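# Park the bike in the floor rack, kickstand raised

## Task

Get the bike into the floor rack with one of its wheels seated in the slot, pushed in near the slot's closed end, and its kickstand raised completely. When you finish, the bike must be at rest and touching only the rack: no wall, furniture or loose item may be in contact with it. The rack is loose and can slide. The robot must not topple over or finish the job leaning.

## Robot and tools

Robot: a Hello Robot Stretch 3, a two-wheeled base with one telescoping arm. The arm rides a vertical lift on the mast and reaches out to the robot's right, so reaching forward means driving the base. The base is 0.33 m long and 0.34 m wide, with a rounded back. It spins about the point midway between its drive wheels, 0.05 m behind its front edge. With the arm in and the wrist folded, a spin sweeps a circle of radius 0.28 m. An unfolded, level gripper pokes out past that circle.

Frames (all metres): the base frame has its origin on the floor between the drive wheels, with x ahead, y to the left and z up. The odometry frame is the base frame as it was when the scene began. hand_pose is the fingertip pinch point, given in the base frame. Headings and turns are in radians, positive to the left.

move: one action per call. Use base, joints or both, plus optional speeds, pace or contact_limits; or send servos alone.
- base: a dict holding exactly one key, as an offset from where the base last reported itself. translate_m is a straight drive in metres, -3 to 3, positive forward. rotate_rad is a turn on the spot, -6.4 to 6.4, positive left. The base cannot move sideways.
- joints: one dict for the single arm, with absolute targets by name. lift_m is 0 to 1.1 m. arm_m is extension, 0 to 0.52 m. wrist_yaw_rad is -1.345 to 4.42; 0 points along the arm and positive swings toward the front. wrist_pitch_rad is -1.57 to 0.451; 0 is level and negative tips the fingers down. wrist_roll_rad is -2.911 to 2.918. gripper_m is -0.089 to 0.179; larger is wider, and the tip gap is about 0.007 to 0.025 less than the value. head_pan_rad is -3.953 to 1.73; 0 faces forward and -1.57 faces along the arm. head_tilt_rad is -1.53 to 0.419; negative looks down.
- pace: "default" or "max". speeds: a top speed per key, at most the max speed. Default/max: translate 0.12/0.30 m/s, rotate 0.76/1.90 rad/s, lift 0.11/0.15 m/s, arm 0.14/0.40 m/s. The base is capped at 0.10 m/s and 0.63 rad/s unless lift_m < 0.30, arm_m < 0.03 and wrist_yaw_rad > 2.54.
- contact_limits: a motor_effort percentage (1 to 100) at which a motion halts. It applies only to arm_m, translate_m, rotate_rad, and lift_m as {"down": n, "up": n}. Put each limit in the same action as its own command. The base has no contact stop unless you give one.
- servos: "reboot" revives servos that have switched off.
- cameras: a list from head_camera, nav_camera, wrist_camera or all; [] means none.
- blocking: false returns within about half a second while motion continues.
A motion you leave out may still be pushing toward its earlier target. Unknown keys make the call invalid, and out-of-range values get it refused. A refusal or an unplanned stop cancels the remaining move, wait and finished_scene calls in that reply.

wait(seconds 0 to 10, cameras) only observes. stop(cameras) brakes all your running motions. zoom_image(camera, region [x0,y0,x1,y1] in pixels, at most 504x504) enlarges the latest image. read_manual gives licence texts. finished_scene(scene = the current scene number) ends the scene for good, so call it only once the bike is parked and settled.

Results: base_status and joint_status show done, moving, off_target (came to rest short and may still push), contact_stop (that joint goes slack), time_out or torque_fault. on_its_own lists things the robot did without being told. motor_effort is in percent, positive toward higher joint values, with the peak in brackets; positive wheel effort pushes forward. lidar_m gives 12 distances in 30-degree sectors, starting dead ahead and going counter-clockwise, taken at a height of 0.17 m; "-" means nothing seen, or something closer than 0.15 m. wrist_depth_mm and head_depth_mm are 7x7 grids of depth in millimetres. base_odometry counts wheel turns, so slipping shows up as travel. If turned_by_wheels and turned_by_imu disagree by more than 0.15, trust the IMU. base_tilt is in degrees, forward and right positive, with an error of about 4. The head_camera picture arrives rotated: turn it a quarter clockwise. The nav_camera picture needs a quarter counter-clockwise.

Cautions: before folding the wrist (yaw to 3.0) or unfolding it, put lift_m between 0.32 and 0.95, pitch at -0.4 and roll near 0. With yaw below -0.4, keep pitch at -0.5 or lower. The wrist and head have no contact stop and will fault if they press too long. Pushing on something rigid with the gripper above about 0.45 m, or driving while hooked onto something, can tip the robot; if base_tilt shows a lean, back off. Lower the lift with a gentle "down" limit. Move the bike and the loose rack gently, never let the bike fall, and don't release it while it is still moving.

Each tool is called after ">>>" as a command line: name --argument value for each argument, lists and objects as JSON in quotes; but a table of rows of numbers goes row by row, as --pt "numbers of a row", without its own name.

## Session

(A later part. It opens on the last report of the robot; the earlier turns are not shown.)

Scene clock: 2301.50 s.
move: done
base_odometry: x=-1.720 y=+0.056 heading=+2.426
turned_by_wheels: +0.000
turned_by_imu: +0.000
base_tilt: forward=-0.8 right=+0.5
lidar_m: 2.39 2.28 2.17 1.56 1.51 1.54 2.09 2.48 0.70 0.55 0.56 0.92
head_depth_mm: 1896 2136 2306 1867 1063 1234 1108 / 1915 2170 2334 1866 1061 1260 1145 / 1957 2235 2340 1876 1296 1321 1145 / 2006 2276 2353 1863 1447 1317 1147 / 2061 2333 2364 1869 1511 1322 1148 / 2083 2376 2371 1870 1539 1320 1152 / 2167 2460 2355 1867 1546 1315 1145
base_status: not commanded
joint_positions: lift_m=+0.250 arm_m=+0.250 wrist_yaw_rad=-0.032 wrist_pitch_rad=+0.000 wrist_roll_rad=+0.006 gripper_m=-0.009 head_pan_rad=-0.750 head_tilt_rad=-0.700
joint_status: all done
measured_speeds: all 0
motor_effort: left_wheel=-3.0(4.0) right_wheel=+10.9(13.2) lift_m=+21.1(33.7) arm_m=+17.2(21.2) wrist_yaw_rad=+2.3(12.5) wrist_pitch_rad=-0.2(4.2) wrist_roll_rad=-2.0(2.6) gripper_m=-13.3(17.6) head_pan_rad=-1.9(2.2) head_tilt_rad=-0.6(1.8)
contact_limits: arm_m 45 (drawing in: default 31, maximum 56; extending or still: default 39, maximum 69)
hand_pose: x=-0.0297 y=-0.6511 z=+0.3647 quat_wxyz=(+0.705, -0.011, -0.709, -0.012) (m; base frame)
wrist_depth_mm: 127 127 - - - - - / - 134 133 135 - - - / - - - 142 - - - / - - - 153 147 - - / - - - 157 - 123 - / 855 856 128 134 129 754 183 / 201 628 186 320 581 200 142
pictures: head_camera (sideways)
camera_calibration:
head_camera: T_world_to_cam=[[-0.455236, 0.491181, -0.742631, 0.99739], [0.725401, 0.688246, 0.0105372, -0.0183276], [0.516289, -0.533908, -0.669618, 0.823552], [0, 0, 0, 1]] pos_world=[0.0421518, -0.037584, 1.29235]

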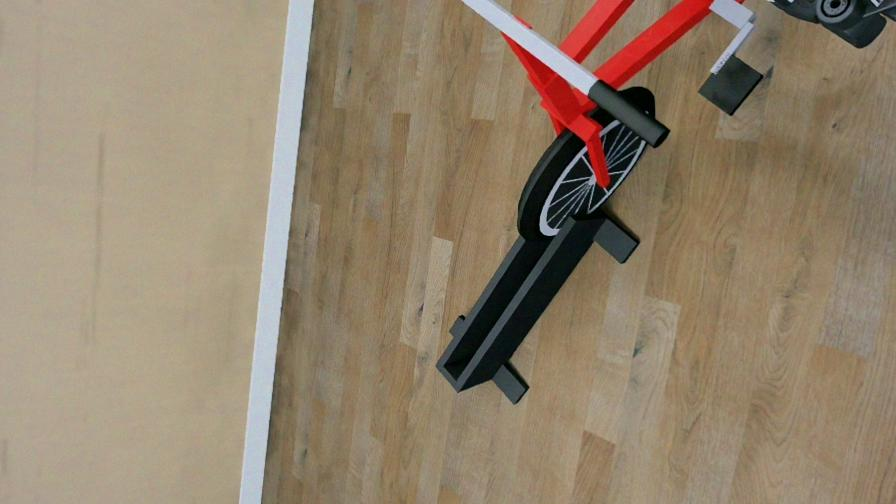

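>>> move --joints '{"arm_m": 0.27}' --speeds '{"arm_m": 0.03}' --contact_limits '{"arm_m": 45}' --cameras '["head_camera"]'

>>> zoom_image --camera "head_camera" --region '[350, 150, 650, 450]'

>>> move --joints '{"arm_m": 0.285}' --speeds '{"arm_m": 0.03}' --contact_limits '{"arm_m": 45}' --cameras '["head_camera"]'

>>> zoom_image --camera "head_camera" --region '[350, 150, 650, 450]'

Scene clock: 2308.93 s.
move: done
base_odometry: x=-1.720 y=+0.056 heading=+2.426
turned_by_wheels: +0.000
turned_by_imu: -0.001
base_tilt: forward=-0.7 right=+0.5
lidar_m: 2.38 2.29 2.17 1.56 1.51 1.55 2.09 2.48 0.71 0.63 0.73 0.93
head_depth_mm: 1881 2132 2314 1871 1085 1236 1102 / 1922 2167 2373 1868 1066 1288 1147 / 1945 2246 2346 1864 1270 1316 1143 / 1989 2306 2367 1851 1443 1320 1152 / 2046 2338 2359 1875 1510 1313 1148 / 2093 2396 2356 1858 1546 1318 1146 / 2139 2434 2350 1852 1536 1320 1149
base_status: not commanded
joint_positions: lift_m=+0.250 arm_m=+0.270 wrist_yaw_rad=-0.025 wrist_pitch_rad=+0.013 wrist_roll_rad=+0.006 gripper_m=-0.009 head_pan_rad=-0.750 head_tilt_rad=-0.700
joint_status: all done
measured_speeds: all 0
motor_effort: left_wheel=-2.7(3.9) right_wheel=+9.4(10.6) lift_m=+22.3(22.8) arm_m=+14.7(21.6) wrist_yaw_rad=-3.8(4.4) wrist_pitch_rad=-2.4(2.6) wrist_roll_rad=-2.3(2.6) gripper_m=-13.5(15.1) head_pan_rad=-1.2(1.8) head_tilt_rad=-1.5(1.8)
contact_limits: arm_m 45 (drawing in: default 31, maximum 56; extending or still: default 39, maximum 69)
hand_pose: x=-0.0279 y=-0.6715 z=+0.3680 quat_wxyz=(+0.705, -0.013, -0.709, -0.004) (m; base frame)
wrist_depth_mm: 134 134 - - - - - / - 140 140 141 - - - / - - - 145 - - - / - - - 153 118 - - / - - - 158 - - - / 883 886 129 145 130 764 182 / 205 664 181 312 592 199 138
pictures: head_camera (sideways)
camera_calibration:
head_camera: T_world_to_cam=[[-0.455236, 0.491181, -0.742631, 0.99739], [0.725401, 0.688246, 0.0105372, -0.0183276], [0.516289, -0.533908, -0.669618, 0.823552], [0, 0, 0, 1]] pos_world=[0.0421518, -0.037584, 1.29235]

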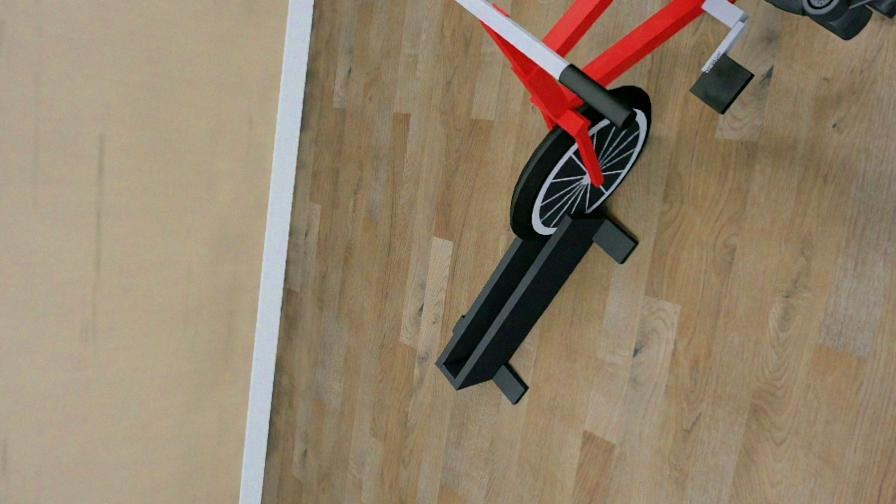

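Scaled by 1.680 from the camera's 896x504 image, which has a finer 1280x720 frame.

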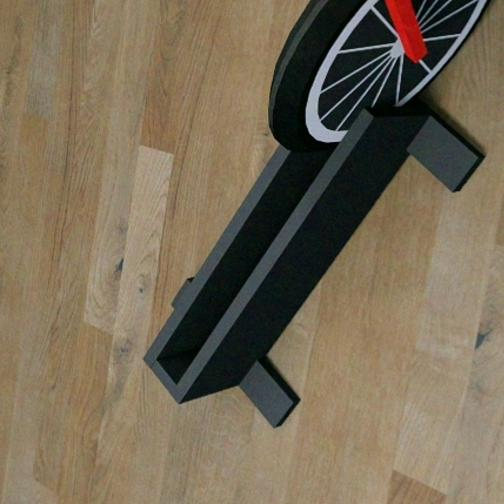

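Scene clock: 2309.93 s.
move: done
base_odometry: x=-1.720 y=+0.056 heading=+2.427
turned_by_wheels: +0.000
turned_by_imu: +0.000
base_tilt: forward=-0.8 right=+0.5
lidar_m: 2.39 2.28 2.17 1.56 1.51 1.55 2.08 2.48 0.72 0.63 0.74 0.94
head_depth_mm: 1895 2126 2303 1849 1089 1260 1132 / 1935 2183 2345 1862 1169 1328 1148 / 1956 2246 2373 1851 1283 1324 1144 / 2000 2291 2358 1864 1454 1317 1152 / 2053 2345 2376 1859 1520 1326 1142 / 2094 2377 2350 1868 1549 1319 1149 / 2126 2434 2333 1863 1546 1317 1149
base_status: not commanded
joint_positions: lift_m=+0.250 arm_m=+0.285 wrist_yaw_rad=-0.019 wrist_pitch_rad=+0.020 wrist_roll_rad=+0.007 gripper_m=-0.009 head_pan_rad=-0.750 head_tilt_rad=-0.700
joint_status: all done
measured_speeds: all 0
motor_effort: left_wheel=-3.3(3.7) right_wheel=+7.7(10.1) lift_m=+22.9(23.3) arm_m=+12.9(19.5) wrist_yaw_rad=-9.1(9.6) wrist_pitch_rad=-3.6(3.8) wrist_roll_rad=-2.7(2.8) gripper_m=-12.3(14.5) head_pan_rad=-1.6(1.9) head_tilt_rad=-0.6(2.1)
contact_limits: arm_m 45 (drawing in: default 31, maximum 56; extending or still: default 39, maximum 69)
hand_pose: x=-0.0264 y=-0.6866 z=+0.3696 quat_wxyz=(+0.705, -0.013, -0.709, +0.000) (m; base frame)
wrist_depth_mm: 140 141 - - 145 - - / - 145 146 146 - - - / - - - 149 - - - / - - - 156 121 - - / - - - 160 - 125 - / 875 884 129 146 760 786 180 / 204 680 178 306 605 198 136
pictures: head_camera (sideways)
camera_calibration:
head_camera: T_world_to_cam=[[-0.455236, 0.491181, -0.742631, 0.99739], [0.725401, 0.688246, 0.0105372, -0.0183276], [0.516289, -0.533908, -0.669618, 0.823552], [0, 0, 0, 1]] pos_world=[0.0421518, -0.037584, 1.29235]

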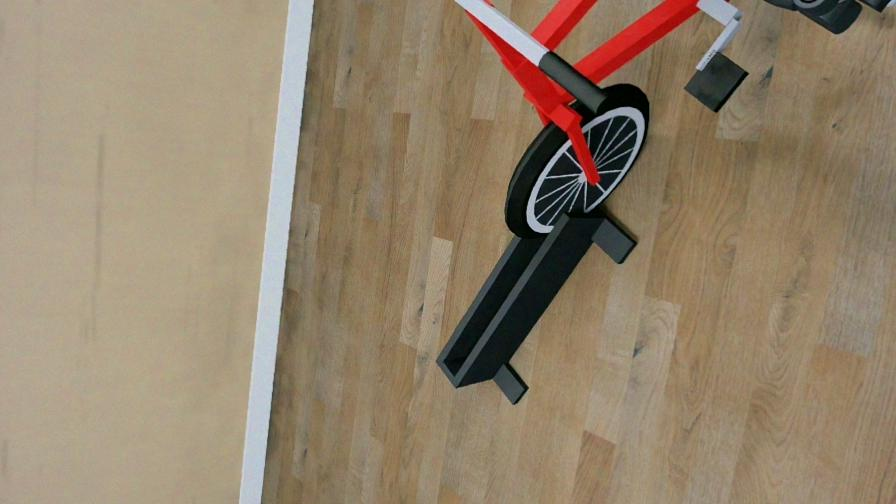

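Scaled by 1.680 from the camera's 896x504 image, which has a finer 1280x720 frame.

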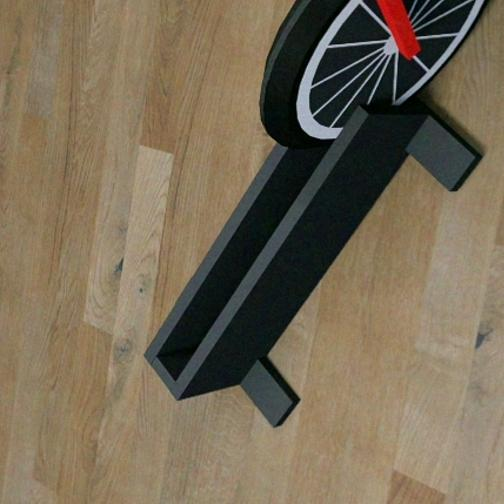

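>>> move --joints '{"arm_m": 0.30}' --speeds '{"arm_m": 0.03}' --contact_limits '{"arm_m": 45}' --cameras '["head_camera", "nav_camera"]'

>>> zoom_image --camera "head_camera" --region '[350, 150, 650, 450]'

Scene clock: 2315.93 s.
move: done
base_odometry: x=-1.720 y=+0.056 heading=+2.427
turned_by_wheels: +0.000
turned_by_imu: -0.001
base_tilt: forward=-0.7 right=+0.4
lidar_m: 2.38 2.29 2.17 1.57 1.51 1.55 2.09 2.48 0.73 0.63 0.75 2.34
head_depth_mm: 1888 2128 2301 1871 1097 1239 1123 / 1919 2203 2338 1867 1175 1289 1145 / 1957 2222 2380 1859 1312 1317 1146 / 1987 2267 2355 1872 1448 1322 1149 / 2021 2331 2344 1869 1533 1323 1145 / 2080 2381 2376 1868 1540 1320 1147 / 2134 2435 2379 1879 1539 1323 1144
base_status: not commanded
joint_positions: lift_m=+0.250 arm_m=+0.300 wrist_yaw_rad=-0.026 wrist_pitch_rad=+0.024 wrist_roll_rad=+0.007 gripper_m=-0.009 head_pan_rad=-0.750 head_tilt_rad=-0.700
joint_status: all done
measured_speeds: all 0
motor_effort: left_wheel=-2.7(3.7) right_wheel=+6.5(8.5) lift_m=+23.8(24.8) arm_m=+12.3(17.2) wrist_yaw_rad=-3.0(12.5) wrist_pitch_rad=-4.5(4.7) wrist_roll_rad=-2.8(3.0) gripper_m=-12.7(14.4) head_pan_rad=-1.1(1.8) head_tilt_rad=-1.9(2.6)
contact_limits: arm_m 45 (drawing in: default 31, maximum 56; extending or still: default 39, maximum 69)
hand_pose: x=-0.0281 y=-0.7017 z=+0.3709 quat_wxyz=(+0.705, -0.017, -0.709, -0.001) (m; base frame)
wrist_depth_mm: 145 146 - - 150 - - / - - 149 150 - - - / - - - 153 - - - / - - - 160 157 - - / - - - 162 - 127 - / 911 912 129 145 130 834 180 / 203 669 177 314 341 622 137
pictures: head_camera (sideways), nav_camera (sideways)
camera_calibration:
head_camera: T_world_to_cam=[[-0.455236, 0.491181, -0.742631, 0.99739], [0.725401, 0.688246, 0.0105372, -0.0183276], [0.516289, -0.533908, -0.669618, 0.823552], [0, 0, 0, 1]] pos_world=[0.0421518, -0.037584, 1.29235]
nav_camera: T_world_to_cam=[[0.455438, -0.428373, 0.780432, -0.974003], [-0.679108, -0.734009, -0.00658364, 0.0629775], [0.575664, -0.526999, -0.625207, 0.772548], [0, 0, 0, 1]] pos_world=[0.0416378, 0.0361218, 1.24356]

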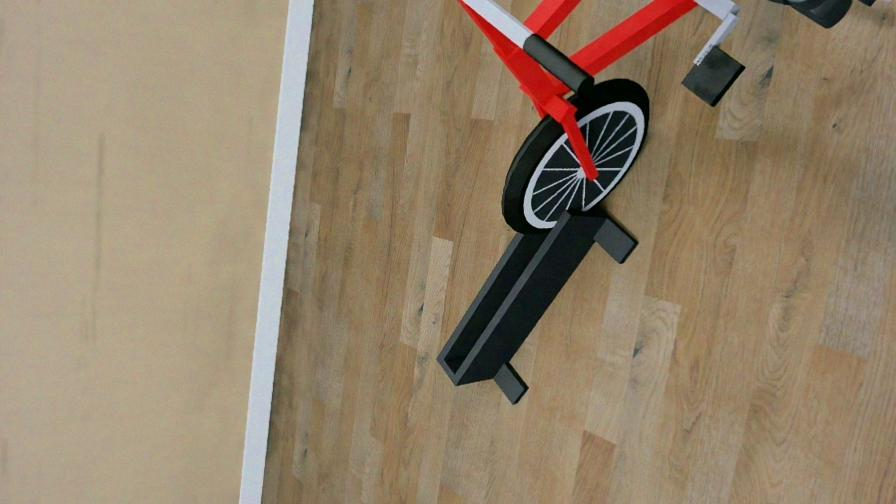

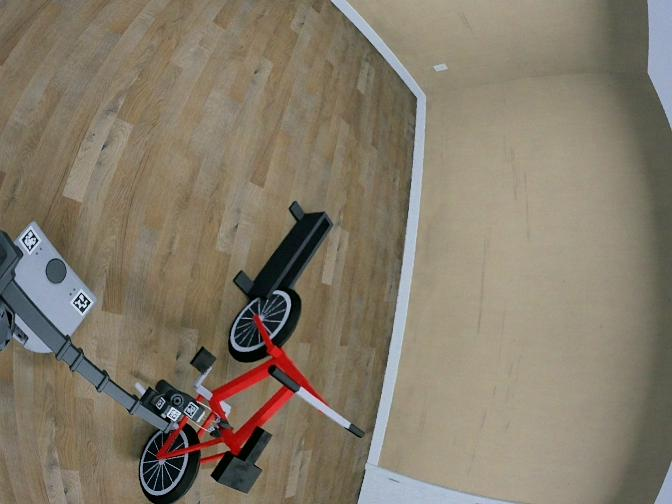

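Scaled by 1.680 from the camera's 896x504 image, which has a finer 1280x720 frame.

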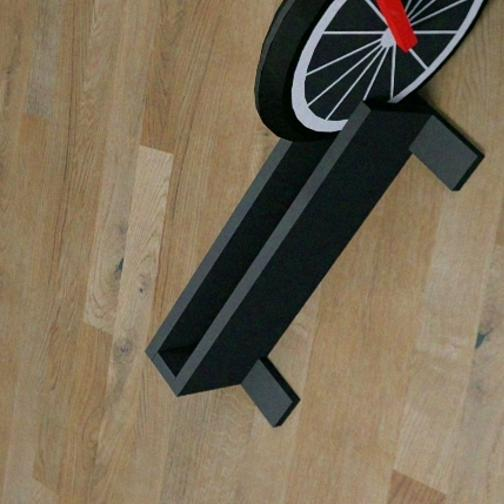

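>>> move --joints '{"gripper_m": 0.065, "wrist_yaw_rad": -0.02}' --cameras '["head_camera", "wrist_camera"]'

>>> zoom_image --camera "head_camera" --region '[350, 150, 650, 450]'

Scene clock: 2344.60 s.
move: off_target
base_odometry: x=-1.720 y=+0.056 heading=+2.426
turned_by_wheels: -0.001
turned_by_imu: -0.002
base_tilt: forward=-0.9 right=+0.5
lidar_m: 2.38 2.28 2.17 1.56 1.50 1.54 2.09 2.48 0.66 0.55 0.56 1.01
head_depth_mm: 1883 2133 2292 1882 1437 1236 1128 / 1912 2181 2359 1860 1143 1289 1150 / 1967 2234 2363 1864 1263 1288 1151 / 1986 2307 2360 1877 1474 1318 1145 / 2059 2372 2373 1721 1538 1310 1151 / 2088 2397 2382 1876 1552 1322 1152 / 2138 2454 2339 1855 1540 1320 1151
base_status: not commanded
joint_positions: lift_m=+0.250 arm_m=+0.300 wrist_yaw_rad=-0.046 wrist_pitch_rad=-0.051 wrist_roll_rad=+0.006 gripper_m=+0.065 head_pan_rad=-0.750 head_tilt_rad=-0.700
joint_status: wrist_yaw_rad off_target (ended at -0.046, target -0.020); the others done
measured_speeds: all 0
on_its_own: wrist_yaw_rad is at rest, and its effort (+22.1) is outside its rest range (-9 to +9)
motor_effort: left_wheel=-11.9(13.0) right_wheel=+20.0(20.4) lift_m=+31.7(31.8) arm_m=-6.2(7.4) wrist_yaw_rad=+22.1(37.3) wrist_pitch_rad=+9.1(10.7) wrist_roll_rad=-2.4(3.1) gripper_m=-2.6(92.0) head_pan_rad=-1.3(1.7) head_tilt_rad=-1.3(3.1)
contact_limits: arm_m 45 (drawing in: default 31, maximum 56; extending or still: default 39, maximum 69)
hand_pose: x=-0.0331 y=-0.6994 z=+0.3517 quat_wxyz=(+0.704, +0.002, -0.709, -0.034) (m; base frame)
wrist_depth_mm: - - - - - - - / - - - - - - - / - - - - - - - / - - - - - - - / - - - - - - - / 768 820 129 - 84 - - / 603 550 129 94 547 552 -
pictures: head_camera (sideways), wrist_camera
camera_calibration:
head_camera: T_world_to_cam=[[-0.455236, 0.491181, -0.742631, 0.99739], [0.725401, 0.688246, 0.0105372, -0.0183276], [0.516289, -0.533908, -0.669618, 0.823552], [0, 0, 0, 1]] pos_world=[0.0421518, -0.037584, 1.29235]
wrist_camera: T_world_to_cam=[[-0.999557, 0.0212307, -0.0208385, -0.00356315], [0.0249567, 0.217201, -0.975808, 0.533111], [-0.0161909, -0.975896, -0.217635, -0.443722], [0, 0, 0, 1]] pos_world=[-0.0240505, -0.548743, 0.42357]

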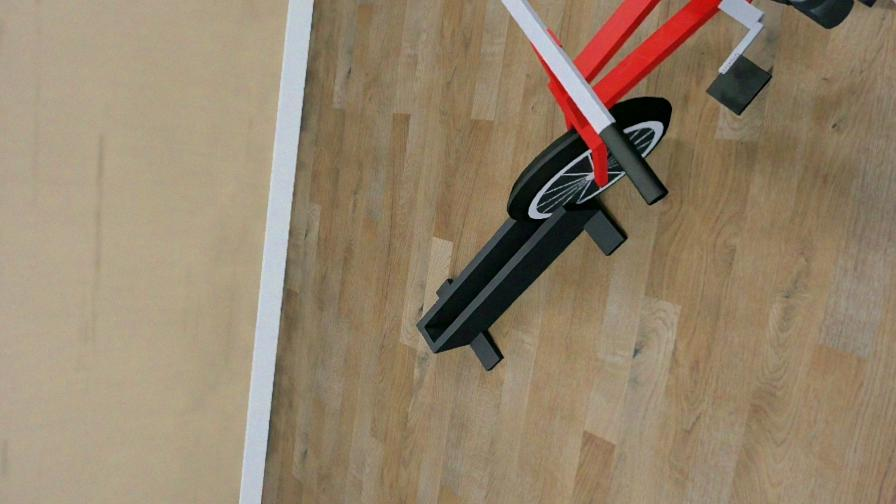

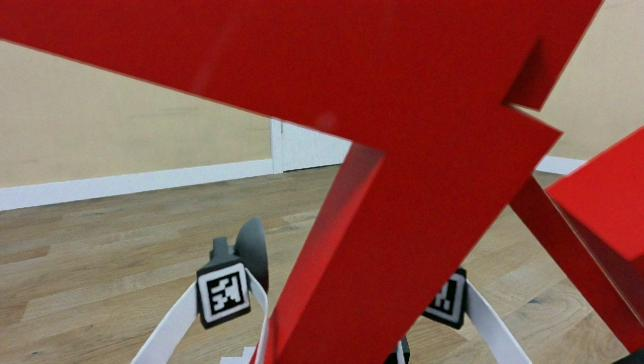

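Scaled by 1.680 from the camera's 896x504 image, which has a finer 1280x720 frame.

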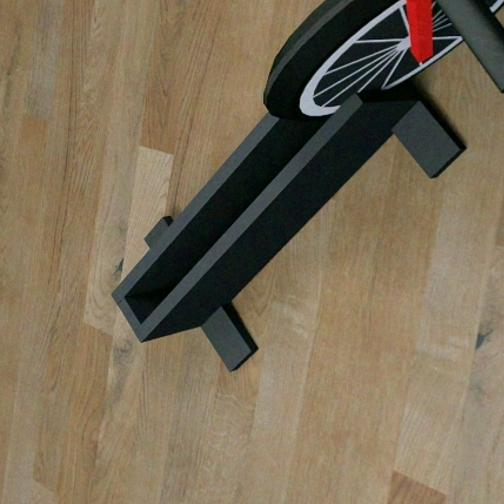

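>>> move --joints '{"head_pan_rad": -1.45, "head_tilt_rad": -0.95}' --cameras '["head_camera", "nav_camera"]'

Scene clock: 2369.10 s.
move: done
base_odometry: x=-1.720 y=+0.056 heading=+2.426
turned_by_wheels: +0.000
turned_by_imu: +0.000
base_tilt: forward=-0.7 right=+0.4
lidar_m: 2.38 2.28 2.17 1.57 1.51 1.54 2.09 2.48 0.66 0.55 0.56 1.01
head_depth_mm: 2443 2013 1732 1440 1345 1210 1102 / 2396 2005 1728 1209 1336 1214 982 / 2422 1997 1725 925 928 796 708 / 2369 1995 1726 1019 1320 1211 965 / 2273 2000 1713 1219 1311 1211 1096 / 2212 1982 1669 1184 1328 1199 1092 / 2093 1984 1701 1197 1337 1202 1086
base_status: not commanded
joint_positions: lift_m=+0.250 arm_m=+0.300 wrist_yaw_rad=-0.069 wrist_pitch_rad=-0.040 wrist_roll_rad=+0.006 gripper_m=+0.065 head_pan_rad=-1.471 head_tilt_rad=-0.952
joint_status: all done
measured_speeds: all 0
on_its_own: wrist_yaw_rad is held at -0.063, not at your -0.020, by its stall guard, which is not easing now
motor_effort: left_wheel=-11.0(11.6) right_wheel=+15.9(17.1) lift_m=+25.2(25.6) arm_m=-1.9(3.7) wrist_yaw_rad=+5.5(6.4) wrist_pitch_rad=+7.2(7.3) wrist_roll_rad=-2.2(2.6) gripper_m=-2.3(3.8) head_pan_rad=+1.1(4.0) head_tilt_rad=-4.4(7.1)
contact_limits: arm_m 45 (drawing in: default 31, maximum 56; extending or still: default 39, maximum 69)
hand_pose: x=-0.0392 y=-0.6994 z=+0.3545 quat_wxyz=(+0.704, -0.010, -0.709, -0.039) (m; base frame)
wrist_depth_mm: - - - - - - - / - - - - - - - / - - - - - - - / - - - - - - - / - - - - - - - / 789 838 129 - 85 - - / 617 558 126 92 548 117 -
pictures: head_camera (sideways), nav_camera (sideways)
camera_calibration:
head_camera: T_world_to_cam=[[-0.0339769, 0.832786, -0.552552, 0.747214], [0.999289, 0.037344, -0.00516377, 0.000479744], [0.0163342, -0.552335, -0.833463, 1.03969], [0, 0, 0, 1]] pos_world=[0.00792625, -0.0480331, 1.27942]
nav_camera: T_world_to_cam=[[0.0766765, -0.796416, 0.599869, -0.736337], [-0.994837, -0.101232, -0.00723783, 0.0657662], [0.06649, -0.596217, -0.800066, 1.00301], [0, 0, 0, 1]] pos_world=[0.055196, 0.018241, 1.24466]

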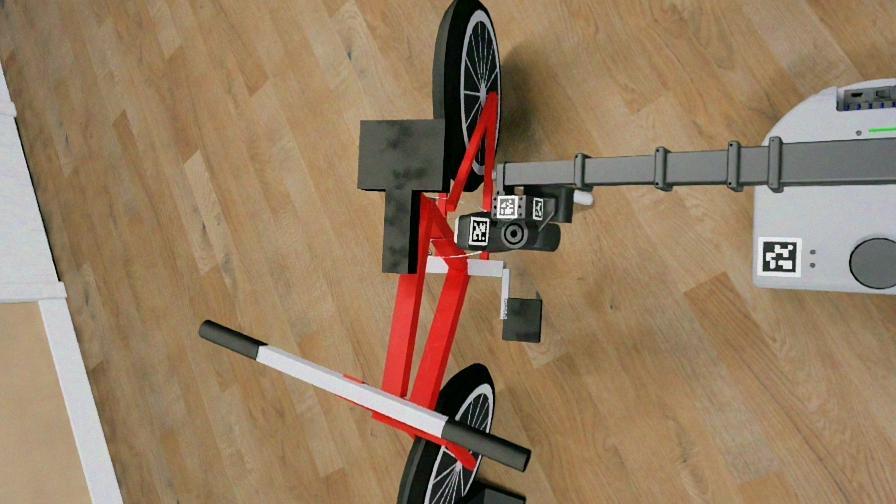

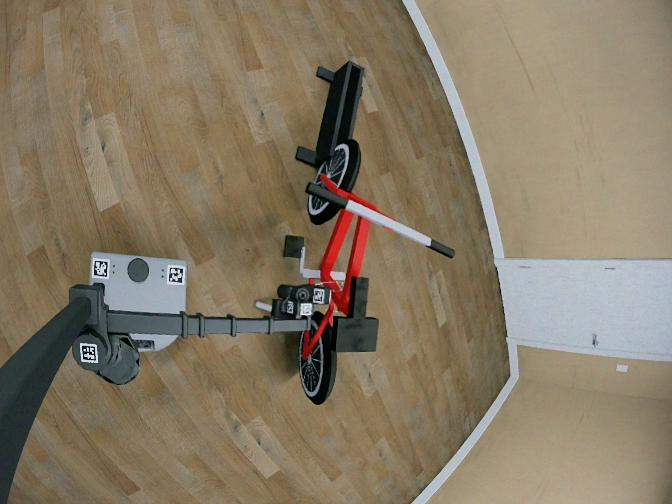

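>>> move --joints '{"arm_m": 0.25}' --speeds '{"arm_m": 0.03}' --cameras '["head_camera", "wrist_camera"]'

Scene clock: 2403.50 s.
move: done
base_odometry: x=-1.720 y=+0.056 heading=+2.426
turned_by_wheels: +0.000
turned_by_imu: -0.001
base_tilt: forward=-0.8 right=+0.5
lidar_m: 2.39 2.29 2.17 1.56 1.51 1.55 2.09 2.49 0.66 0.55 0.56 1.01
head_depth_mm: 2431 2024 1741 1436 1339 1210 1103 / 2394 2019 1740 1186 1353 1206 980 / 2408 2006 1726 1014 897 797 711 / 2303 2028 1719 1202 1303 1207 962 / 2247 1993 1684 1221 1304 1206 1096 / 2166 1997 1699 1171 1338 1203 1089 / 2094 1964 1711 1216 1333 1201 1092
base_status: not commanded
joint_positions: lift_m=+0.250 arm_m=+0.250 wrist_yaw_rad=-0.065 wrist_pitch_rad=-0.026 wrist_roll_rad=+0.006 gripper_m=+0.065 head_pan_rad=-1.450 head_tilt_rad=-0.952
joint_status: all done
measured_speeds: all 0
on_its_own: wrist_yaw_rad is held at -0.063, not at your -0.020, by its stall guard, which is not easing now
motor_effort: left_wheel=-8.4(11.6) right_wheel=+12.4(16.6) lift_m=+25.8(26.8) arm_m=-12.3(14.3) wrist_yaw_rad=+2.0(6.3) wrist_pitch_rad=+4.5(7.2) wrist_roll_rad=-2.2(2.6) gripper_m=-0.5(4.1) head_pan_rad=+3.0(4.5) head_tilt_rad=+0.4(2.8)
hand_pose: x=-0.0380 y=-0.6500 z=+0.3580 quat_wxyz=(+0.705, -0.014, -0.709, -0.032) (m; base frame)
wrist_depth_mm: - - 98 - 102 - - / - 103 102 102 107 - - / - - - 111 113 - - / - - - 123 121 - - / - - - 132 137 90 - / 813 863 129 147 127 100 169 / 195 579 173 163 582 181 112
pictures: head_camera (sideways), wrist_camera
camera_calibration:
head_camera: T_world_to_cam=[[-0.0515616, 0.831873, -0.552566, 0.747345], [0.998279, 0.0584165, -0.00520806, 0.000452044], [0.0279465, -0.551884, -0.833453, 1.0396], [0, 0, 0, 1]] pos_world=[0.00902989, -0.047985, 1.27942]
wrist_camera: T_world_to_cam=[[-0.998998, 0.0399546, -0.020181, 0.00250199], [0.0275192, 0.192628, -0.980886, 0.514589], [-0.0353035, -0.980458, -0.193535, -0.406458], [0, 0, 0, 1]] pos_world=[-0.026011, -0.497739, 0.42614]

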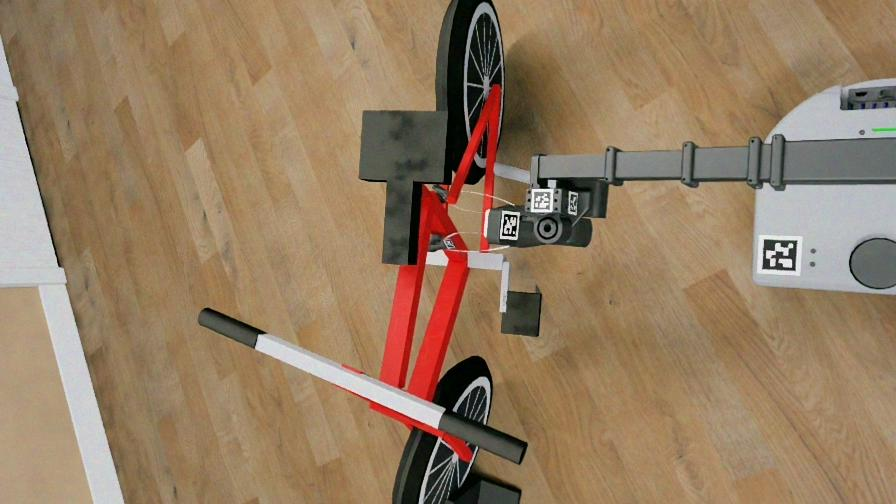

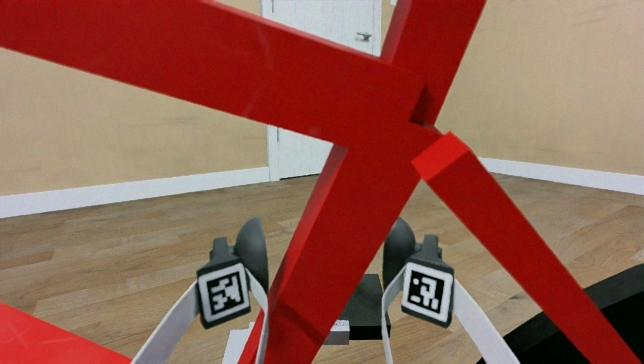

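>>> move --joints '{"arm_m": 0.05, "gripper_m": 0.10}' --cameras '[]'

>>> move --joints '{"lift_m": 0.5, "wrist_pitch_rad": -0.4, "wrist_yaw_rad": 1.57}' --cameras '["head_camera"]'

>>> move --base '{"rotate_rad": -0.2}' --cameras '[]'

>>> move --base '{"translate_m": 1.05}' --cameras '[]'

>>> move --base '{"rotate_rad": 0.2}' --joints '{"head_pan_rad": -1.57, "head_tilt_rad": -1.0}'

Scene clock: 2436.67 s.
move: done
base_odometry: x=-1.720 y=+0.056 heading=+2.426
turned_by_wheels: +0.000
turned_by_imu: -0.001
base_tilt: forward=-0.8 right=+0.5
lidar_m: 2.38 2.28 2.17 1.56 1.51 1.55 2.08 2.48 0.66 0.55 0.56 1.01
head_depth_mm: 2420 2020 1737 1440 1355 1218 1100 / 2438 2018 1729 1190 1345 1215 989 / 2424 2019 1719 1008 1319 773 711 / 2328 2011 1724 1226 1340 1017 961 / 2253 1988 1675 1228 1317 1207 1101 / 2218 2000 1714 1162 1345 1207 1091 / 2075 1996 1706 1234 1325 1203 1096
base_status: not commanded
joint_positions: lift_m=+0.250 arm_m=+0.050 wrist_yaw_rad=-0.061 wrist_pitch_rad=-0.025 wrist_roll_rad=+0.006 gripper_m=+0.100 head_pan_rad=-1.450 head_tilt_rad=-0.950
joint_status: all done
measured_speeds: all 0
on_its_own: wrist_yaw_rad is held at -0.063, not at your -0.020, by its stall guard, which is not easing now
motor_effort: left_wheel=-4.9(9.2) right_wheel=+8.8(12.8) lift_m=+25.9(27.3) arm_m=-11.6(13.9) wrist_yaw_rad=-1.8(10.5) wrist_pitch_rad=+4.6(5.9) wrist_roll_rad=-2.3(2.6) gripper_m=-0.2(89.7) head_pan_rad=+2.6(3.8) head_tilt_rad=-0.8(2.2)
hand_pose: x=-0.0370 y=-0.4500 z=+0.3581 quat_wxyz=(+0.705, -0.012, -0.709, -0.031) (m; base frame)
wrist_depth_mm: 266 - - - 228 232 - / - - 290 298 - - - / - - - 314 - - - / 332 - - - - - - / 367 361 - 507 333 353 353 / 375 128 391 723 128 124 - / - 336 361 600 381 111 453
pictures: none
No camera images: "cameras" was empty.

Scene clock: 2439.77 s.
move: done
base_odometry: x=-1.720 y=+0.056 heading=+2.426
turned_by_wheels: +0.000
turned_by_imu: -0.001
base_tilt: forward=-0.7 right=+0.5
lidar_m: 2.39 2.29 2.16 1.56 1.51 1.54 2.09 2.48 0.66 0.55 0.56 1.01
head_depth_mm: 2425 2025 1730 1444 1340 1213 1102 / 2412 2019 1732 1185 1344 535 480 / 2423 2013 1722 1007 1319 1019 947 / 2337 2004 1717 1234 1346 1010 956 / 2275 2014 1689 1228 1312 681 1086 / 2189 1979 1710 1161 1333 1202 1094 / 2084 1982 1705 1240 1333 1198 1090
base_status: not commanded
joint_positions: lift_m=+0.500 arm_m=+0.050 wrist_yaw_rad=+1.568 wrist_pitch_rad=-0.414 wrist_roll_rad=+0.006 gripper_m=+0.100 head_pan_rad=-1.450 head_tilt_rad=-0.950
joint_status: all done
measured_speeds: all 0
motor_effort: left_wheel=-5.0(5.6) right_wheel=+8.1(8.8) lift_m=+32.1(35.7) arm_m=-10.1(12.4) wrist_yaw_rad=+1.8(6.0) wrist_pitch_rad=+2.4(3.9) wrist_roll_rad=-2.3(2.7) gripper_m=-0.1(1.7) head_pan_rad=+1.8(3.7) head_tilt_rad=+0.1(2.1)
hand_pose: x=+0.2035 y=-0.1958 z=+0.5136 quat_wxyz=(+0.592, +0.593, -0.389, +0.384) (m; base frame)
wrist_depth_mm: - - - - - - - / - - - - - - - / - - - - - - - / - - - - - - - / 884 915 899 898 897 881 - / 783 128 744 764 129 708 638 / 672 634 643 650 648 602 621
pictures: head_camera (sideways)
camera_calibration:
head_camera: T_world_to_cam=[[-0.0515442, 0.830744, -0.554263, 0.749603], [0.998271, 0.0585574, -0.00506777, 0.000285242], [0.0282462, -0.553566, -0.832326, 1.03811], [0, 0, 0, 1]] pos_world=[0.00903026, -0.0480817, 1.27953]

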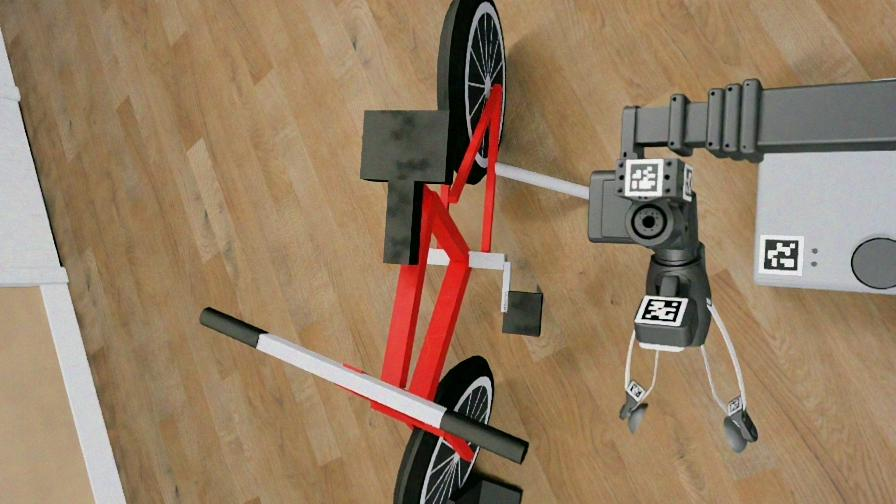

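Scene clock: 2441.07 s.
move: done
base_odometry: x=-1.720 y=+0.056 heading=+2.227
turned_by_wheels: -0.199
turned_by_imu: -0.202
base_tilt: forward=-0.7 right=+0.5
lidar_m: 2.58 2.28 2.30 1.69 1.50 1.50 1.79 2.48 0.74 0.60 0.55 0.83
head_depth_mm: 2412 2014 1734 1532 1353 1211 1106 / 2436 2002 1750 1443 1340 537 481 / 2428 2013 1722 1298 1337 1015 948 / 2383 2018 1724 1186 1322 1008 960 / 2393 2016 1717 1189 1339 680 1095 / 2286 1992 1710 1166 1306 1211 1105 / 2203 1984 1645 1030 1338 1200 1092
base_status: done
joint_positions: lift_m=+0.500 arm_m=+0.050 wrist_yaw_rad=+1.568 wrist_pitch_rad=-0.414 wrist_roll_rad=+0.006 gripper_m=+0.100 head_pan_rad=-1.450 head_tilt_rad=-0.950
joint_status: not commanded
measured_speeds: all 0
motor_effort: left_wheel=+10.8(13.5) right_wheel=-10.1(10.7) lift_m=+32.6(33.2) arm_m=-9.6(11.1) wrist_yaw_rad=+1.7(2.2) wrist_pitch_rad=+2.4(2.6) wrist_roll_rad=-2.3(2.4) gripper_m=-0.6(1.1) head_pan_rad=+2.4(3.3) head_tilt_rad=+0.5(2.0)
hand_pose: x=+0.2035 y=-0.1957 z=+0.5136 quat_wxyz=(+0.592, +0.593, -0.389, +0.384) (m; base frame)
wrist_depth_mm: - - - - - - - / - - - - - - - / - - - - - - - / - - - - - 630 405 / 921 892 915 891 887 682 435 / 754 128 734 758 128 642 441 / 698 639 657 648 653 608 608
pictures: none
No camera images: "cameras" was empty.

Scene clock: 2452.70 s.
move: done
base_odometry: x=-2.361 y=+0.888 heading=+2.227
turned_by_wheels: +0.000
turned_by_imu: +0.002
base_tilt: forward=-0.8 right=+0.6
lidar_m: 1.71 1.51 1.52 1.80 2.21 2.21 2.63 0.82 0.57 0.54 1.56 1.56
head_depth_mm: 2363 2033 1738 1512 1310 1208 1102 / 2241 2006 1730 1513 1322 536 481 / 2127 2002 1720 1508 1306 1020 946 / 1918 2006 1715 1514 1323 1011 960 / 1758 1962 1714 1499 1317 680 1099 / 1630 1866 1713 1500 1333 1204 1097 / 1517 1747 1713 1497 1332 1206 1094
base_status: done
joint_positions: lift_m=+0.500 arm_m=+0.050 wrist_yaw_rad=+1.568 wrist_pitch_rad=-0.414 wrist_roll_rad=+0.006 gripper_m=+0.100 head_pan_rad=-1.450 head_tilt_rad=-0.950
joint_status: not commanded
measured_speeds: all 0
motor_effort: left_wheel=+12.0(15.8) right_wheel=-3.8(6.9) lift_m=+25.1(32.9) arm_m=-5.3(10.8) wrist_yaw_rad=+2.0(2.4) wrist_pitch_rad=+2.4(2.6) wrist_roll_rad=-2.3(2.6) gripper_m=+0.3(2.2) head_pan_rad=+1.6(3.3) head_tilt_rad=-0.2(2.1)
hand_pose: x=+0.2035 y=-0.1957 z=+0.5136 quat_wxyz=(+0.592, +0.593, -0.389, +0.384) (m; base frame)
wrist_depth_mm: - - - - - - - / - - - - - - - / - - - - - - - / - - - - - - - / 926 896 867 895 884 869 854 / 761 128 730 745 128 726 738 / 673 638 645 649 646 610 643
pictures: none
No camera images: "cameras" was empty.

Scene clock: 2454.00 s.
move: done
base_odometry: x=-2.361 y=+0.888 heading=+2.427
turned_by_wheels: +0.199
turned_by_imu: +0.202
base_tilt: forward=-0.8 right=+0.5
lidar_m: 1.58 1.51 1.57 2.11 2.21 2.28 3.11 0.68 0.55 0.54 1.56 1.62
head_depth_mm: 2165 1916 1675 1465 1294 1205 1097 / 2124 1901 1653 1471 1308 1153 480 / 2012 1884 1633 1471 573 1010 950 / 1858 1893 1654 1456 642 1031 949 / 1721 1876 1647 1466 1314 1161 1085 / 1610 1810 1648 1467 1314 1175 1089 / 1499 1742 1627 1458 1306 1193 1086
base_status: done
joint_positions: lift_m=+0.500 arm_m=+0.050 wrist_yaw_rad=+1.568 wrist_pitch_rad=-0.414 wrist_roll_rad=+0.006 gripper_m=+0.100 head_pan_rad=-1.570 head_tilt_rad=-0.998
joint_status: all done
measured_speeds: all 0
motor_effort: left_wheel=-10.6(12.2) right_wheel=+8.9(11.7) lift_m=+23.7(25.3) arm_m=-5.8(6.2) wrist_yaw_rad=+1.5(2.1) wrist_pitch_rad=+2.6(2.6) wrist_roll_rad=-2.1(2.6) gripper_m=+0.1(1.3) head_pan_rad=-2.4(4.9) head_tilt_rad=-5.5(8.2)
hand_pose: x=+0.2035 y=-0.1957 z=+0.5135 quat_wxyz=(+0.592, +0.593, -0.389, +0.384) (m; base frame)
wrist_depth_mm: - - - - - - - / - - - - - - - / - - - - - - - / - - - - - - - / 909 913 898 891 868 893 879 / 768 128 756 764 129 715 737 / 691 645 659 653 641 614 645
pictures: head_camera (sideways), nav_camera (sideways), wrist_camera
camera_calibration:
head_camera: T_world_to_cam=[[0.0479896, 0.856451, -0.513992, 0.696463], [0.998121, -0.0607433, -0.00802395, 0.00417525], [-0.0380937, -0.512642, -0.857757, 1.0716], [0, 0, 0, 1]] pos_world=[0.00323077, -0.0468873, 1.27718]
nav_camera: T_world_to_cam=[[-0.00195433, -0.8267, 0.562639, -0.687367], [-0.99997, -0.00262772, -0.00733438, 0.0659134], [0.00754179, -0.562636, -0.82667, 1.03796], [0, 0, 0, 1]] pos_world=[0.05674, 0.0159225, 1.24528]
wrist_camera: T_world_to_cam=[[0.0125901, -0.999529, -0.028001, -0.176476], [-0.55075, 0.0164408, -0.834508, 0.581067], [0.834575, 0.0259281, -0.550283, 0.280655], [0, 0, 0, 1]] pos_world=[0.0880169, -0.193223, 0.634404]

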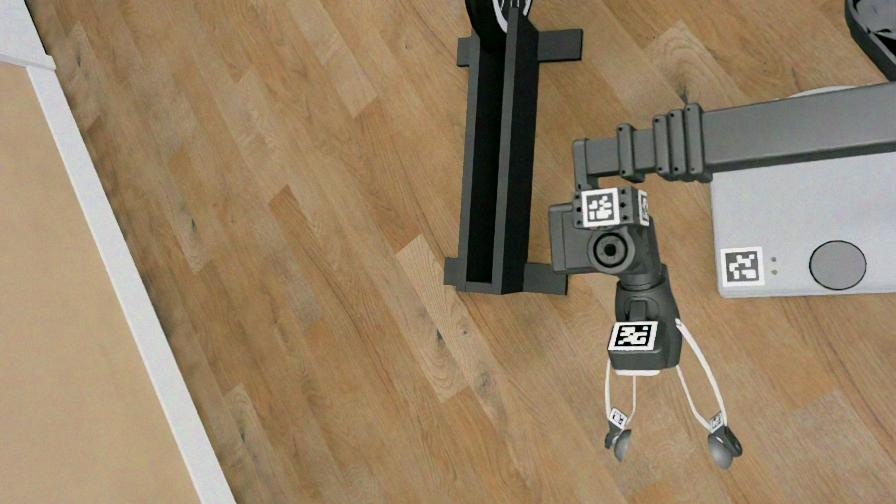

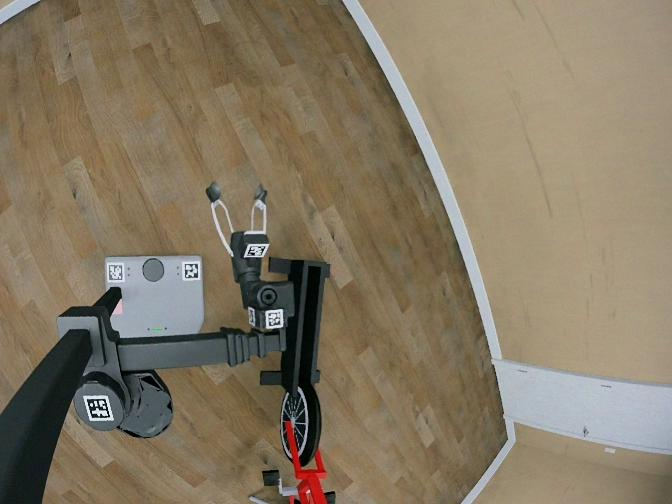

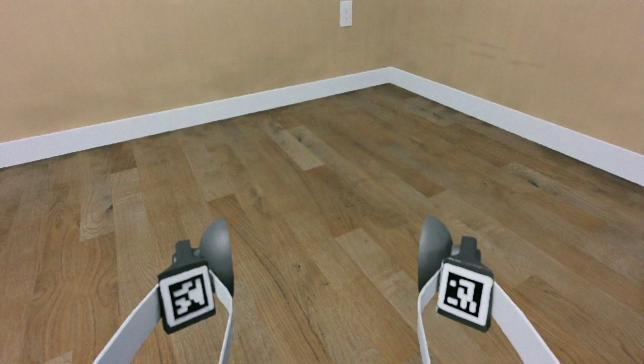

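>>> move --base '{"translate_m": -0.04}' --joints '{"wrist_yaw_rad": 0.0, "wrist_roll_rad": 1.57, "gripper_m": 0.055, "arm_m": 0.3}' --cameras '[]'

>>> move --joints '{"wrist_pitch_rad": -1.4, "arm_m": 0.41, "lift_m": 0.4}' --cameras '["head_camera", "wrist_camera"]'

Scene clock: 2471.87 s.
move: done
base_odometry: x=-2.331 y=+0.862 heading=+2.427
turned_by_wheels: +0.000
turned_by_imu: -0.001
base_tilt: forward=-0.8 right=+0.6
lidar_m: 1.61 1.54 1.60 2.16 2.20 2.26 3.07 0.70 0.54 0.53 1.58 1.64
head_depth_mm: 2174 1892 1654 1471 1302 1206 1101 / 2111 1897 1653 1460 1309 1159 479 / 2044 1884 1643 672 590 1008 948 / 1902 1883 1635 754 1307 1194 948 / 1762 1861 1645 1438 1310 1192 1085 / 1632 1815 1646 1457 1314 1193 1094 / 1532 1747 1628 1451 1304 1189 1090
base_status: done
joint_positions: lift_m=+0.500 arm_m=+0.300 wrist_yaw_rad=+0.002 wrist_pitch_rad=-0.414 wrist_roll_rad=+1.567 gripper_m=+0.055 head_pan_rad=-1.570 head_tilt_rad=-1.000
joint_status: all done
measured_speeds: all 0
motor_effort: left_wheel=-6.4(11.2) right_wheel=+2.0(5.7) lift_m=+23.9(25.8) arm_m=+12.3(14.9) wrist_yaw_rad=-1.9(5.8) wrist_pitch_rad=+2.4(2.6) wrist_roll_rad=+0.8(3.4) gripper_m=-1.2(91.4) head_pan_rad=-2.4(3.4) head_tilt_rad=-5.0(7.1)
hand_pose: x=-0.0209 y=-0.6697 z=+0.5133 quat_wxyz=(+0.003, +0.001, -0.979, -0.206) (m; base frame)
wrist_depth_mm: - - - - 821 599 474 / - - - - 827 605 479 / - - - - 836 617 485 / - - - - 855 616 490 / - - - - 782 630 494 / - - 129 - 129 636 498 / - - - - 920 605 496
pictures: none
No camera images: "cameras" was empty.

Scene clock: 2473.93 s.
move: done
base_odometry: x=-2.331 y=+0.862 heading=+2.427
turned_by_wheels: +0.000
turned_by_imu: +0.000
base_tilt: forward=-0.8 right=+0.5
lidar_m: 1.61 1.55 1.60 2.17 2.20 2.26 3.09 0.69 0.54 0.53 1.58 1.64
head_depth_mm: 2168 1897 1648 1470 1304 1203 1095 / 2112 1884 1647 1467 1304 1197 586 / 2035 1886 1635 1213 693 629 929 / 1883 1887 1650 1211 1311 1199 949 / 1753 1868 1635 1434 1315 1195 1092 / 1626 1810 1635 1456 1307 1189 1094 / 1526 1745 1634 1444 1310 1195 1087
base_status: not commanded
joint_positions: lift_m=+0.400 arm_m=+0.410 wrist_yaw_rad=+0.002 wrist_pitch_rad=-1.393 wrist_roll_rad=+1.567 gripper_m=+0.055 head_pan_rad=-1.570 head_tilt_rad=-1.000
joint_status: all done
measured_speeds: all 0
motor_effort: left_wheel=-6.5(7.4) right_wheel=+1.3(2.5) lift_m=+25.0(26.5) arm_m=+12.6(15.9) wrist_yaw_rad=-2.0(2.1) wrist_pitch_rad=-1.4(4.2) wrist_roll_rad=+0.9(1.1) gripper_m=-1.4(1.6) head_pan_rad=-1.5(2.9) head_tilt_rad=-5.1(6.8)
hand_pose: x=-0.0215 y=-0.5762 z=+0.2822 quat_wxyz=(+0.002, +0.002, -0.767, -0.642) (m; base frame)
wrist_depth_mm: 479 453 432 259 389 380 362 / 488 463 443 259 397 386 371 / 505 482 456 278 407 402 386 / 523 495 467 277 423 409 389 / 539 511 481 282 423 421 400 / 559 535 127 477 129 430 412 / 575 544 511 487 467 434 416
pictures: head_camera (sideways), wrist_camera
camera_calibration:
head_camera: T_world_to_cam=[[0.0486531, 0.857755, -0.511752, 0.693606], [0.998073, -0.0615015, -0.00819492, 0.00436104], [-0.0385027, -0.510367, -0.859094, 1.07331], [0, 0, 0, 1]] pos_world=[0.00322673, -0.0468917, 1.27707]
wrist_camera: T_world_to_cam=[[0.00833243, 0.979561, -0.200976, 0.628619], [0.985897, 0.0255471, 0.165392, 0.0264645], [0.167146, -0.19952, -0.965533, 0.323917], [0, 0, 0, 1]] pos_world=[-0.0854705, -0.551818, 0.434713]

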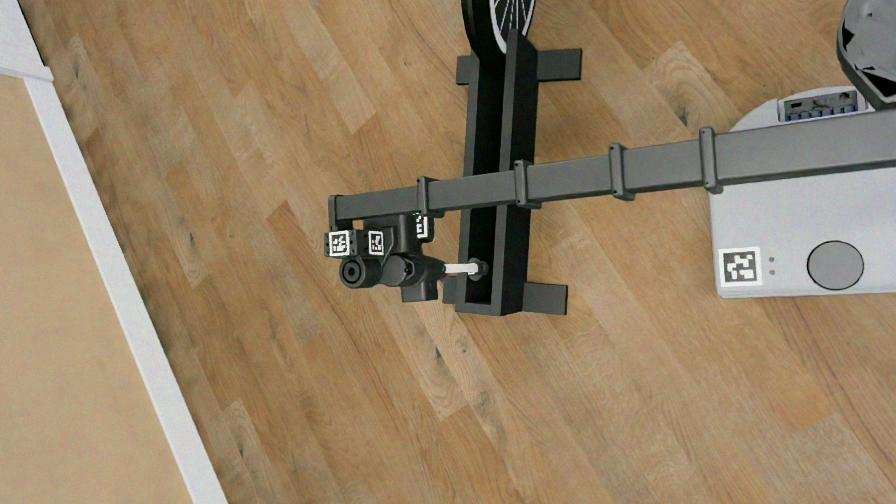

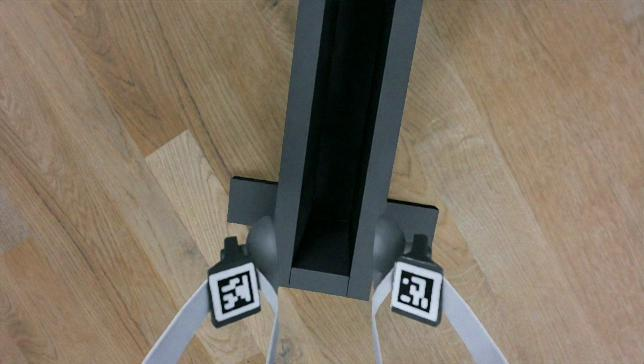

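>>> move --joints '{"arm_m": 0.395, "lift_m": 0.3}' --cameras '["wrist_camera"]'

Scene clock: 2483.20 s.
move: done
base_odometry: x=-2.331 y=+0.862 heading=+2.427
turned_by_wheels: +0.000
turned_by_imu: -0.001
base_tilt: forward=-0.8 right=+0.6
lidar_m: 1.61 1.55 1.60 2.17 2.20 2.26 3.07 0.70 0.54 0.54 1.58 1.64
head_depth_mm: 2190 1894 1654 1478 1308 1202 1106 / 2114 1886 1652 1467 1301 1203 977 / 2059 1877 1671 1296 1261 723 662 / 1900 1873 1638 953 1312 1192 945 / 1749 1864 1635 1453 1310 1194 1082 / 1651 1817 1638 1457 1307 1192 1096 / 1539 1766 1635 1456 1304 1191 1091
base_status: not commanded
joint_positions: lift_m=+0.300 arm_m=+0.395 wrist_yaw_rad=+0.002 wrist_pitch_rad=-1.394 wrist_roll_rad=+1.567 gripper_m=+0.055 head_pan_rad=-1.570 head_tilt_rad=-1.000
joint_status: all done
measured_speeds: all 0
motor_effort: left_wheel=-6.5(7.2) right_wheel=+1.4(2.4) lift_m=+23.8(27.4) arm_m=-10.8(14.0) wrist_yaw_rad=-2.0(2.5) wrist_pitch_rad=-1.2(1.4) wrist_roll_rad=+0.7(1.1) gripper_m=-0.5(2.1) head_pan_rad=+0.0(2.0) head_tilt_rad=-5.7(6.0)
hand_pose: x=-0.0215 y=-0.5610 z=+0.1822 quat_wxyz=(+0.002, +0.002, -0.767, -0.642) (m; base frame)
wrist_depth_mm: 371 355 167 236 302 293 283 / 381 362 168 253 311 300 291 / 396 374 173 272 319 307 295 / 406 383 187 173 328 315 300 / 420 391 180 - 332 322 308 / 429 407 128 185 129 332 315 / 446 419 194 366 358 338 324
pictures: wrist_camera
camera_calibration:
wrist_camera: T_world_to_cam=[[0.00830971, 0.979704, -0.200278, 0.593667], [0.985896, 0.0254524, 0.165412, 0.0425633], [0.167152, -0.198828, -0.965675, 0.230773], [0, 0, 0, 1]] pos_world=[-0.0854704, -0.536817, 0.33471]

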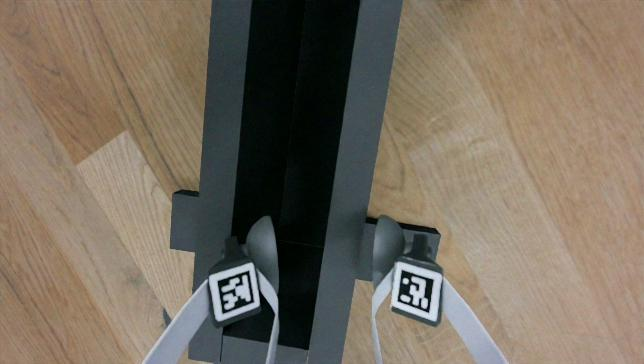

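>>> move --joints '{"arm_m": 0.383, "lift_m": 0.28}' --cameras '["wrist_camera"]'

Scene clock: 2492.93 s.
move: done
base_odometry: x=-2.331 y=+0.862 heading=+2.427
turned_by_wheels: +0.000
turned_by_imu: -0.001
base_tilt: forward=-0.9 right=+0.5
lidar_m: 1.61 1.55 1.60 2.17 2.20 2.26 3.06 0.69 0.54 0.53 1.58 1.64
head_depth_mm: 2192 1891 1669 1473 1298 1205 1098 / 2118 1889 1650 1474 1301 1197 959 / 2031 1871 1641 1295 1263 745 678 / 1900 1887 1647 956 1306 1196 944 / 1752 1876 1635 1457 1314 1195 1080 / 1633 1827 1639 1461 1303 1200 1091 / 1526 1747 1624 1455 1311 1184 1086
base_status: not commanded
joint_positions: lift_m=+0.280 arm_m=+0.383 wrist_yaw_rad=+0.002 wrist_pitch_rad=-1.394 wrist_roll_rad=+1.567 gripper_m=+0.055 head_pan_rad=-1.570 head_tilt_rad=-1.000
joint_status: all done
measured_speeds: all 0
motor_effort: left_wheel=-6.2(6.9) right_wheel=+1.6(2.5) lift_m=+25.5(26.1) arm_m=-11.6(13.5) wrist_yaw_rad=-1.9(2.1) wrist_pitch_rad=-1.2(1.4) wrist_roll_rad=+0.8(1.1) gripper_m=-0.3(2.1) head_pan_rad=-0.8(1.4) head_tilt_rad=-4.2(5.6)
hand_pose: x=-0.0215 y=-0.5490 z=+0.1622 quat_wxyz=(+0.002, +0.002, -0.767, -0.642) (m; base frame)
wrist_depth_mm: 349 331 172 141 288 274 264 / 358 339 184 145 298 282 271 / 367 354 217 151 301 287 274 / 381 365 205 318 310 299 284 / 390 374 165 159 312 304 288 / 409 391 128 166 129 313 297 / 420 396 - 347 334 314 306
pictures: wrist_camera
camera_calibration:
wrist_camera: T_world_to_cam=[[0.00830971, 0.979704, -0.200278, 0.577905], [0.985896, 0.0254524, 0.165412, 0.0455661], [0.167152, -0.198828, -0.965675, 0.213846], [0, 0, 0, 1]] pos_world=[-0.0854704, -0.524817, 0.31471]

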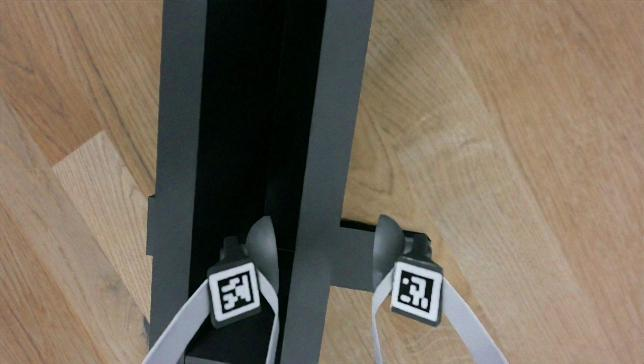

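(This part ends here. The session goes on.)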